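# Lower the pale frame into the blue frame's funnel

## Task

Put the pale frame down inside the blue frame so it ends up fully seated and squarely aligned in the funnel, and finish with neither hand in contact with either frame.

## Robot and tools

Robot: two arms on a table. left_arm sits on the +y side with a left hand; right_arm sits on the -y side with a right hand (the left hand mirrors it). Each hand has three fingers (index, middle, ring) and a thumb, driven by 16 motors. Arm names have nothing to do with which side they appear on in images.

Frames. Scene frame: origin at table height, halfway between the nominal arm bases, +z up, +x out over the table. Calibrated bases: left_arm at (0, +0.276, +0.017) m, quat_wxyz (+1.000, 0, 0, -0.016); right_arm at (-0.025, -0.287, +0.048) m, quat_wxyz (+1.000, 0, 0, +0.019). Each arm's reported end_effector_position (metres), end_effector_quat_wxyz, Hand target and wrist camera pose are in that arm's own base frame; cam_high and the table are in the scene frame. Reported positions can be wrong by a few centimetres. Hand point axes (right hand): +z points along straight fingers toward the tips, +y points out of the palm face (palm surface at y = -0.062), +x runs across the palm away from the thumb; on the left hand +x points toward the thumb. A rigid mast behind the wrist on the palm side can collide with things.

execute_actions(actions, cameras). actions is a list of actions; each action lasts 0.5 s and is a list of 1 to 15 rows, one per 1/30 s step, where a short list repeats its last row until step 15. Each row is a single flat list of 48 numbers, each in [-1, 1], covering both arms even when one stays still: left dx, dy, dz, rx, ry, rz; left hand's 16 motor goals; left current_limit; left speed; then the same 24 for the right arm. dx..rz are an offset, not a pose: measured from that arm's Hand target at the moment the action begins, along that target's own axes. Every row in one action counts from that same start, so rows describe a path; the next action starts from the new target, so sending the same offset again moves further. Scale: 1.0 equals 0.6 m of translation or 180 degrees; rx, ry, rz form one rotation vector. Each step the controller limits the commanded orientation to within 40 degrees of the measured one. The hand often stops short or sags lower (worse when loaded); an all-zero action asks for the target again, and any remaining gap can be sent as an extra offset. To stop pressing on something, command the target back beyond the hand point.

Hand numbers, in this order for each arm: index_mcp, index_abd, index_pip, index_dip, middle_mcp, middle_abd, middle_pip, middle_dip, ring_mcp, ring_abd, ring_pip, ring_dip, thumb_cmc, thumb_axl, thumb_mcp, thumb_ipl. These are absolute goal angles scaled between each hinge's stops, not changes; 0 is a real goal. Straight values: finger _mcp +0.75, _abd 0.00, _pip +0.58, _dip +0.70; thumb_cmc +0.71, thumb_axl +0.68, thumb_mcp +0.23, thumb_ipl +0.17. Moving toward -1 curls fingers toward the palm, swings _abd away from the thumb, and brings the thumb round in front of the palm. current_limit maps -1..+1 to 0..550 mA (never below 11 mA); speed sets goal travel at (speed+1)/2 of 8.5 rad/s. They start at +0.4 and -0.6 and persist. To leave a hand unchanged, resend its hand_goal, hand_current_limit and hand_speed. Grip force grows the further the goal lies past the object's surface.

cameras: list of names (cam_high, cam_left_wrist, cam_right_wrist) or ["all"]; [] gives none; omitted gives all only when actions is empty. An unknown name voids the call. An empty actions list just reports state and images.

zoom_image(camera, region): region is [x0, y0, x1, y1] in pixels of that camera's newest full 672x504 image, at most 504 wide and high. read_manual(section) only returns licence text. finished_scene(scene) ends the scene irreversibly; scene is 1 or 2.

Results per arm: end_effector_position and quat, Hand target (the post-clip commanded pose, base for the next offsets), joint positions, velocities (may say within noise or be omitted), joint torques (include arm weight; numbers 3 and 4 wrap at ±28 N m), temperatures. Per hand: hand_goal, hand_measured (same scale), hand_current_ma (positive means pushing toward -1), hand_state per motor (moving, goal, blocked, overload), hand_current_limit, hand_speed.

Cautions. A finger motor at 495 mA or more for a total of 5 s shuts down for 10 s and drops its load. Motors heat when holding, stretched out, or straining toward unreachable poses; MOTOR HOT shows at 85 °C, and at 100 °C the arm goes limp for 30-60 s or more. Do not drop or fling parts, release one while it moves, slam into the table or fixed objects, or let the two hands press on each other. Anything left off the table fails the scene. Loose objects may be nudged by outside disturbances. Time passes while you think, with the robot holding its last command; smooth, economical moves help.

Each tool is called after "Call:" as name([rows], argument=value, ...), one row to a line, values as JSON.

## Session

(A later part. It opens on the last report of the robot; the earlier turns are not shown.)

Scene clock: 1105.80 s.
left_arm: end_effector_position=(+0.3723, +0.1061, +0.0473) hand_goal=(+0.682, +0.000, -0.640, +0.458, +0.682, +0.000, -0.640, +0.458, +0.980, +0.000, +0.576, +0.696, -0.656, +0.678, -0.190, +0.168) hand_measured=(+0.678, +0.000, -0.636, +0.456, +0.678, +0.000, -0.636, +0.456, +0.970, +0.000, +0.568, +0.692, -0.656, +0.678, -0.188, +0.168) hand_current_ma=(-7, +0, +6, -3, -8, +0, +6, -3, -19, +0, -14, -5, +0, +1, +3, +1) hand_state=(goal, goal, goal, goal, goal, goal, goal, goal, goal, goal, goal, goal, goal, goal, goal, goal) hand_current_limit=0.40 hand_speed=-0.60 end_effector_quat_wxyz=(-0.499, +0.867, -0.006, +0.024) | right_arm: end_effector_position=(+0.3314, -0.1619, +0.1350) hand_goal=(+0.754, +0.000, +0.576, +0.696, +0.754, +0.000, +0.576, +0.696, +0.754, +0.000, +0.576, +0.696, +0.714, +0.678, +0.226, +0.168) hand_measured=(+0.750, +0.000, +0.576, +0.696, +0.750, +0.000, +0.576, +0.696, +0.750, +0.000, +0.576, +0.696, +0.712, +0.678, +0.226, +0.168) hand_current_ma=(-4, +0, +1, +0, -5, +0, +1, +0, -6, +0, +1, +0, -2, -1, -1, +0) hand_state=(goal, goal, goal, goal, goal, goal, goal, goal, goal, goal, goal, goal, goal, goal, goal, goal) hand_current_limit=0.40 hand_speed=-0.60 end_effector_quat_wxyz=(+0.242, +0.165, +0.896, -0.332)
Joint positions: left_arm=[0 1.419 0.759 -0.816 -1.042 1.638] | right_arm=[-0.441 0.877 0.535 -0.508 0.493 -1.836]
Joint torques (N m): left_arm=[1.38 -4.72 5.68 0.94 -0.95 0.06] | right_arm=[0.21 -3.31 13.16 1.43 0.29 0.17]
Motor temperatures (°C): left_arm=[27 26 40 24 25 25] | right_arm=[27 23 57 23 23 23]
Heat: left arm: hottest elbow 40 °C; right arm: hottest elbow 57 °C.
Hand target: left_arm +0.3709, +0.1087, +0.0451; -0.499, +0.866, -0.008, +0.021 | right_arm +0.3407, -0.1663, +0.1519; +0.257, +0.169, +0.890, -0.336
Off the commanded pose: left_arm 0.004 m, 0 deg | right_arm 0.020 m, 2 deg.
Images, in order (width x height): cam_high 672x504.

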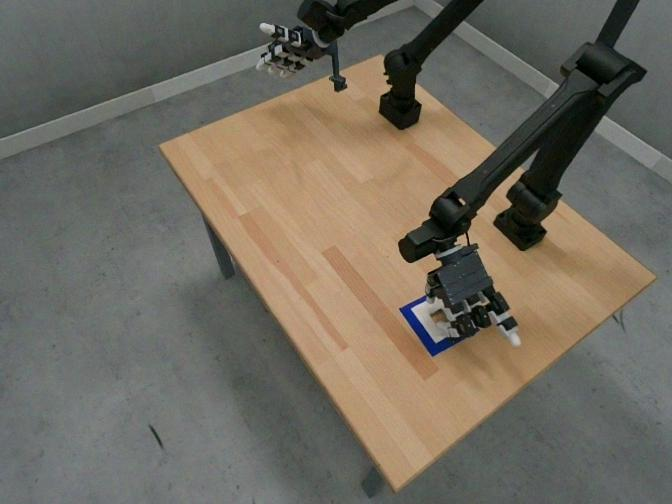

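Call:
execute_actions([
  [[-0.0009,0.0191,0.0168,0,0,0,0.781,0,-0.599,0.413,0.781,0,-0.599,0.413,0.98,0,0.576,0.696,-0.657,0.678,-0.191,0.168,0.4,-0.6,0,0,0,0,0,0,0.754,0,0.576,0.696,0.754,0,0.576,0.696,0.754,0,0.576,0.696,0.714,0.678,0.226,0.168,0.4,-0.6]],
], cameras=["cam_high"])

Call:
zoom_image(camera="cam_high", region=[390, 280, 490, 380])

Scene clock: 1117.43 s.
left_arm: end_effector_position=(+0.3742, +0.1094, +0.0347) hand_goal=(+0.782, +0.000, -0.598, +0.414, +0.782, +0.000, -0.598, +0.414, +0.980, +0.000, +0.576, +0.696, -0.656, +0.678, -0.190, +0.168) hand_measured=(+0.768, +0.000, -0.600, +0.418, +0.766, +0.000, -0.600, +0.416, +0.970, +0.000, +0.568, +0.692, -0.656, +0.678, -0.188, +0.168) hand_current_ma=(-32, +0, -2, +5, -38, +0, -2, +4, -19, +0, -14, -5, +0, +1, +3, +1) hand_state=(goal, goal, goal, goal, goal, goal, goal, goal, goal, goal, goal, goal, goal, goal, goal, goal) hand_current_limit=0.40 hand_speed=-0.60 end_effector_quat_wxyz=(-0.499, +0.866, -0.004, +0.027) | right_arm: end_effector_position=(+0.3314, -0.1619, +0.1350) hand_goal=(+0.754, +0.000, +0.576, +0.696, +0.754, +0.000, +0.576, +0.696, +0.754, +0.000, +0.576, +0.696, +0.714, +0.678, +0.226, +0.168) hand_measured=(+0.750, +0.000, +0.576, +0.696, +0.750, +0.000, +0.576, +0.696, +0.750, +0.000, +0.576, +0.696, +0.712, +0.678, +0.226, +0.168) hand_current_ma=(-4, +0, +1, +0, -5, +0, +1, +0, -6, +0, +1, +0, -2, -1, -1, +0) hand_state=(goal, goal, goal, goal, goal, goal, goal, goal, goal, goal, goal, goal, goal, goal, goal, goal) hand_current_limit=0.40 hand_speed=-0.60 end_effector_quat_wxyz=(+0.242, +0.165, +0.896, -0.332)
Joint positions: left_arm=[0.01 1.444 0.741 -0.751 -1.042 1.656] | right_arm=[-0.441 0.877 0.535 -0.508 0.493 -1.836]
Joint torques (N m): left_arm=[0.15 -5.19 5.31 0.99 -0.87 0.05] | right_arm=[-0.21 -3.25 13.08 1.43 0.32 0.17]
Motor temperatures (°C): left_arm=[27 27 39 24 26 25] | right_arm=[27 23 57 23 23 23]
Heat: left arm: hottest elbow 39 °C; right arm: hottest elbow 57 °C.
Hand target: left_arm +0.3708, +0.1117, +0.0301; -0.499, +0.866, -0.008, +0.021 | right_arm +0.3407, -0.1663, +0.1519; +0.257, +0.169, +0.890, -0.336
Off the commanded pose: left_arm 0.006 m, 1 deg | right_arm 0.020 m, 2 deg.
Images, in order (width x height): cam_high 672x504.

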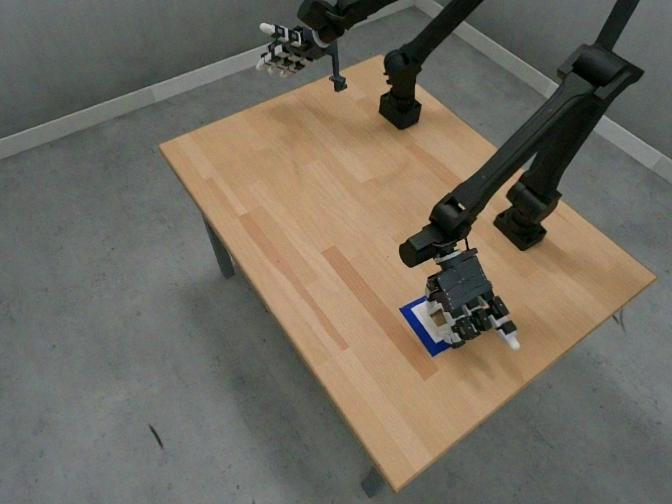

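Scaled by 5.040.

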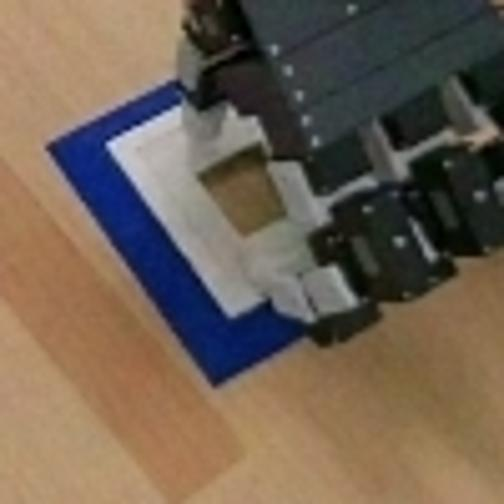

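Call:
execute_actions([
  [[-0.0004,0.0115,0.0067,0,0,0,0.781,0,-0.599,0.413,0.781,0,-0.599,0.413,0.98,0,0.576,0.696,-0.657,0.678,-0.191,0.168,0.4,-0.6,0,0,0,0,0,0,0.754,0,0.576,0.696,0.754,0,0.576,0.696,0.754,0,0.576,0.696,0.714,0.678,0.226,0.168,0.4,-0.6]],
], cameras=["cam_high"])

Call:
zoom_image(camera="cam_high", region=[390, 280, 490, 380])

Scene clock: 1124.13 s.
left_arm: end_effector_position=(+0.3772, +0.1099, +0.0315) hand_goal=(+0.782, +0.000, -0.598, +0.414, +0.782, +0.000, -0.598, +0.414, +0.980, +0.000, +0.576, +0.696, -0.656, +0.678, -0.190, +0.168) hand_measured=(+0.768, +0.000, -0.600, +0.418, +0.770, +0.000, -0.608, +0.408, +0.970, +0.000, +0.568, +0.692, -0.656, +0.678, -0.188, +0.168) hand_current_ma=(-32, +0, -2, +5, -26, +0, -18, -10, -19, +0, -14, -5, +0, +1, +3, +1) hand_state=(goal, goal, goal, goal, goal, goal, goal, goal, goal, goal, goal, goal, goal, goal, goal, goal) hand_current_limit=0.40 hand_speed=-0.60 end_effector_quat_wxyz=(-0.500, +0.865, -0.002, +0.031) | right_arm: end_effector_position=(+0.3314, -0.1619, +0.1350) hand_goal=(+0.754, +0.000, +0.576, +0.696, +0.754, +0.000, +0.576, +0.696, +0.754, +0.000, +0.576, +0.696, +0.714, +0.678, +0.226, +0.168) hand_measured=(+0.750, +0.000, +0.576, +0.696, +0.750, +0.000, +0.576, +0.696, +0.750, +0.000, +0.576, +0.696, +0.712, +0.678, +0.226, +0.168) hand_current_ma=(-4, +0, +1, +0, -5, +0, +1, +0, -6, +0, +1, +0, -2, -1, -1, +0) hand_state=(goal, goal, goal, goal, goal, goal, goal, goal, goal, goal, goal, goal, goal, goal, goal, goal) hand_current_limit=0.40 hand_speed=-0.60 end_effector_quat_wxyz=(+0.242, +0.165, +0.896, -0.332)
Joint positions: left_arm=[0.01 1.454 0.737 -0.726 -1.046 1.658] | right_arm=[-0.441 0.877 0.535 -0.508 0.493 -1.836]
Joint torques (N m): left_arm=[0.67 -4.89 4.93 1.02 -0.71 0.02] | right_arm=[0.15 -3.43 13.18 1.5 0.29 0.15]
Motor temperatures (°C): left_arm=[27 27 39 24 26 25] | right_arm=[26 23 57 23 23 23]
Heat: left arm: hottest elbow 39 °C; right arm: hottest elbow 57 °C.
Hand target: left_arm +0.3709, +0.1117, +0.0221; -0.499, +0.866, -0.008, +0.021 | right_arm +0.3407, -0.1663, +0.1519; +0.257, +0.169, +0.890, -0.336
Off the commanded pose: left_arm 0.011 m, 1 deg | right_arm 0.020 m, 2 deg.
Images, in order (width x height): cam_high 672x504.

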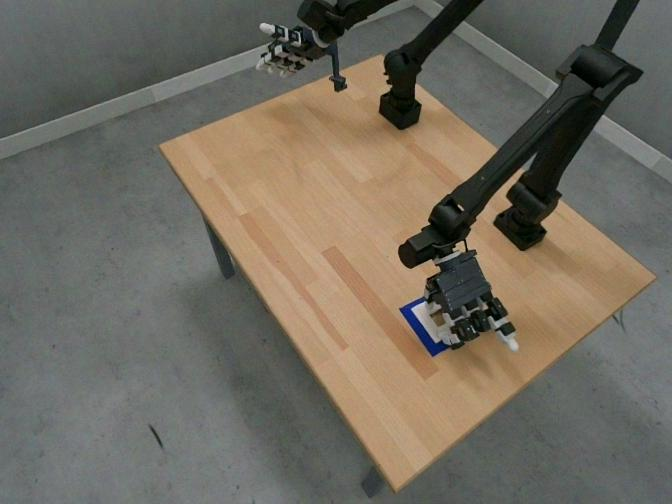

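Scaled by 5.040.

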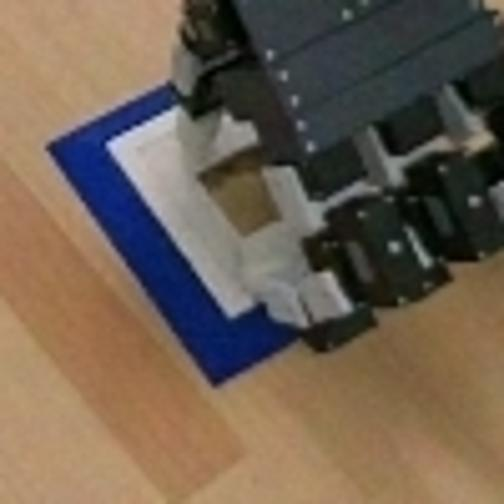

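Call:
execute_actions([
  [[-0.0004,0.0115,0.0067,0,0,0.0167,0.781,0,-0.599,0.413,0.781,0,-0.599,0.413,0.98,0,0.576,0.696,-0.657,0.678,-0.191,0.168,0.4,-0.6,0,0,0,0,0,0,0.754,0,0.576,0.696,0.754,0,0.576,0.696,0.754,0,0.576,0.696,0.714,0.678,0.226,0.168,0.4,-0.6]],
], cameras=["cam_high"])

Call:
zoom_image(camera="cam_high", region=[390, 280, 490, 380])

Scene clock: 1134.03 s.
left_arm: end_effector_position=(+0.3768, +0.1114, +0.0282) hand_goal=(+0.782, +0.000, -0.598, +0.414, +0.782, +0.000, -0.598, +0.414, +0.980, +0.000, +0.576, +0.696, -0.656, +0.678, -0.190, +0.168) hand_measured=(+0.772, +0.000, -0.602, +0.412, +0.774, +0.000, -0.628, +0.394, +0.970, +0.000, +0.568, +0.692, -0.656, +0.678, -0.188, +0.168) hand_current_ma=(-18, +0, -5, -3, -15, +0, -76, -44, -19, +0, -14, -5, +0, +1, +3, +1) hand_state=(goal, goal, goal, goal, goal, goal, blocked, goal, goal, goal, goal, goal, goal, goal, goal, goal) hand_current_limit=0.40 hand_speed=-0.60 end_effector_quat_wxyz=(-0.506, +0.862, -0.021, +0.023) | right_arm: end_effector_position=(+0.3314, -0.1619, +0.1350) hand_goal=(+0.754, +0.000, +0.576, +0.696, +0.754, +0.000, +0.576, +0.696, +0.754, +0.000, +0.576, +0.696, +0.714, +0.678, +0.226, +0.168) hand_measured=(+0.750, +0.000, +0.576, +0.696, +0.750, +0.000, +0.576, +0.696, +0.750, +0.000, +0.576, +0.696, +0.712, +0.678, +0.226, +0.168) hand_current_ma=(-4, +0, +1, +0, -5, +0, +1, +0, -6, +0, +1, +0, -2, -1, -1, +0) hand_state=(goal, goal, goal, goal, goal, goal, goal, goal, goal, goal, goal, goal, goal, goal, goal, goal) hand_current_limit=0.40 hand_speed=-0.60 end_effector_quat_wxyz=(+0.242, +0.165, +0.896, -0.332)
Joint positions: left_arm=[0.01 1.466 0.737 -0.703 -1.056 1.709] | right_arm=[-0.441 0.877 0.535 -0.508 0.493 -1.836]
Joint torques (N m): left_arm=[0.62 -3.37 5.12 0.94 -0.37 0.05] | right_arm=[-0.03 -3.37 13.14 1.47 0.3 0.19]
Motor temperatures (°C): left_arm=[27 27 38 24 25 25] | right_arm=[26 23 57 23 23 23]
Heat: left arm: hottest elbow 38 °C; right arm: hottest elbow 57 °C.
Hand target: left_arm +0.3710, +0.1117, +0.0142; -0.499, +0.866, -0.030, +0.008 | right_arm +0.3407, -0.1663, +0.1519; +0.257, +0.169, +0.890, -0.336
Off the commanded pose: left_arm 0.015 m, 2 deg | right_arm 0.020 m, 2 deg.
Images, in order (width x height): cam_high 672x504.

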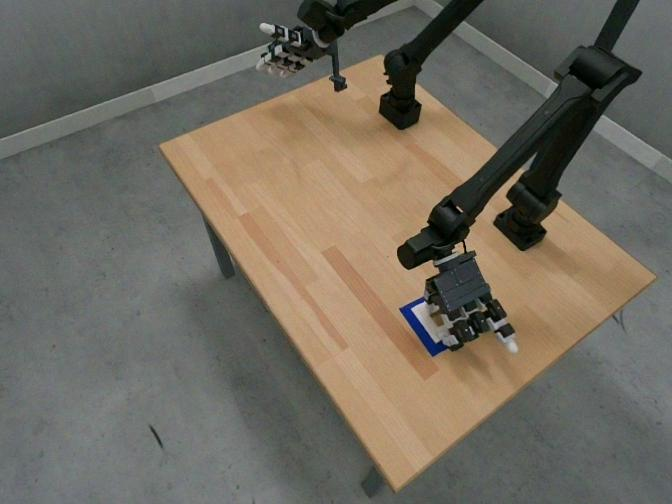

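Scaled by 5.040.

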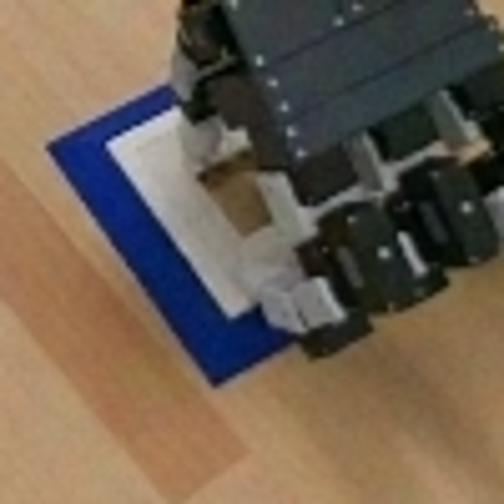

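Call:
execute_actions([
  [[-0.001,-0.072,-0.0417,0,0,0,0.781,0,-0.599,0.413,0.781,0,-0.599,0.413,0.98,0,0.576,0.696,-0.657,0.678,-0.191,0.168,0.4,-0.6,0,0,0,0,0,0,0.754,0,0.576,0.696,0.754,0,0.576,0.696,0.754,0,0.576,0.696,0.714,0.678,0.226,0.168,0.4,-0.6]],
  [[-0.1,-0.13,-0.076,0,0,0,0.781,0,-0.599,0.413,0.781,0,-0.599,0.413,0.98,0,0.576,0.696,-0.657,0.678,-0.191,0.168,0.4,-0.6,0,0,0,0,0,0,0.754,0,0.576,0.696,0.754,0,0.576,0.696,0.754,0,0.576,0.696,0.714,0.678,0.226,0.168,0.4,-0.6]],
], cameras=["cam_high"])

Call:
zoom_image(camera="cam_high", region=[390, 280, 490, 380])

Scene clock: 1143.27 s.
left_arm: end_effector_position=(+0.2917, +0.1157, +0.1318) hand_goal=(+0.782, +0.000, -0.598, +0.414, +0.782, +0.000, -0.598, +0.414, +0.980, +0.000, +0.576, +0.696, -0.656, +0.678, -0.190, +0.168) hand_measured=(+0.776, +0.000, -0.600, +0.412, +0.774, +0.000, -0.600, +0.412, +0.970, +0.000, +0.568, +0.692, -0.656, +0.678, -0.188, +0.168) hand_current_ma=(-11, +0, -1, -3, -14, +0, -2, -3, -22, +0, -13, -5, +0, +1, +3, +1) hand_state=(goal, goal, goal, goal, goal, goal, goal, goal, goal, goal, goal, goal, goal, goal, goal, goal) hand_current_limit=0.40 hand_speed=-0.60 end_effector_quat_wxyz=(-0.498, +0.866, -0.041, -0.014) | right_arm: end_effector_position=(+0.3314, -0.1619, +0.1350) hand_goal=(+0.754, +0.000, +0.576, +0.696, +0.754, +0.000, +0.576, +0.696, +0.754, +0.000, +0.576, +0.696, +0.714, +0.678, +0.226, +0.168) hand_measured=(+0.750, +0.000, +0.576, +0.696, +0.750, +0.000, +0.576, +0.696, +0.750, +0.000, +0.576, +0.696, +0.712, +0.678, +0.226, +0.168) hand_current_ma=(-4, +0, +1, +0, -5, +0, +1, +0, -6, +0, +1, +0, -2, -1, -1, +0) hand_state=(goal, goal, goal, goal, goal, goal, goal, goal, goal, goal, goal, goal, goal, goal, goal, goal) hand_current_limit=0.40 hand_speed=-0.60 end_effector_quat_wxyz=(+0.242, +0.165, +0.896, -0.332)
Joint positions: left_arm=[0.037 1.091 0.743 -1.126 -1.04 1.757] | right_arm=[-0.441 0.877 0.535 -0.508 0.493 -1.836]
Joint torques (N m): left_arm=[0.44 -2.02 11.41 0.2 -0.9 -0.02] | right_arm=[0.03 -3.78 13.19 1.55 0.3 0.18]
Motor temperatures (°C): left_arm=[27 27 37 24 25 25] | right_arm=[26 23 57 23 23 23]
Heat: left arm: hottest elbow 37 °C; right arm: hottest elbow 57 °C.
Hand target: left_arm +0.3128, +0.1149, +0.1555; -0.499, +0.866, -0.031, +0.007 | right_arm +0.3407, -0.1663, +0.1519; +0.257, +0.169, +0.890, -0.336
Off the commanded pose: left_arm 0.032 m, 3 deg | right_arm 0.020 m, 2 deg.
Images, in order (width x height): cam_high 672x504.

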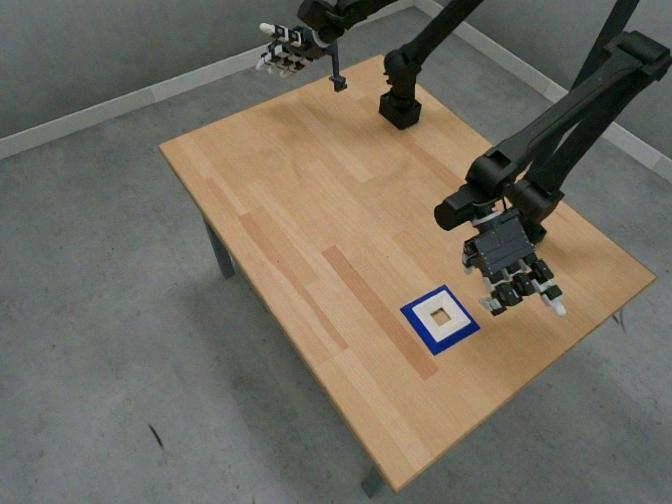

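Scaled by 5.040.

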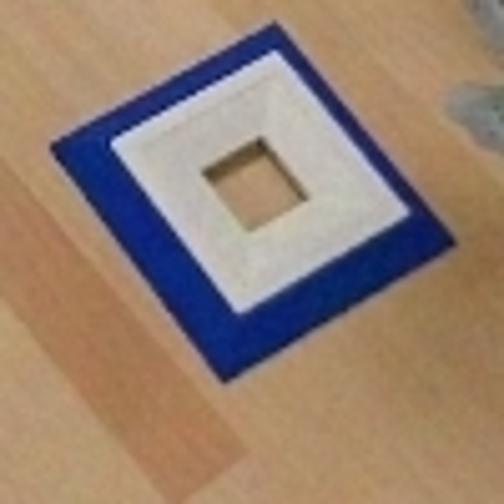

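Call:
finished_scene(scene=1)

The scene is finished: the task was done.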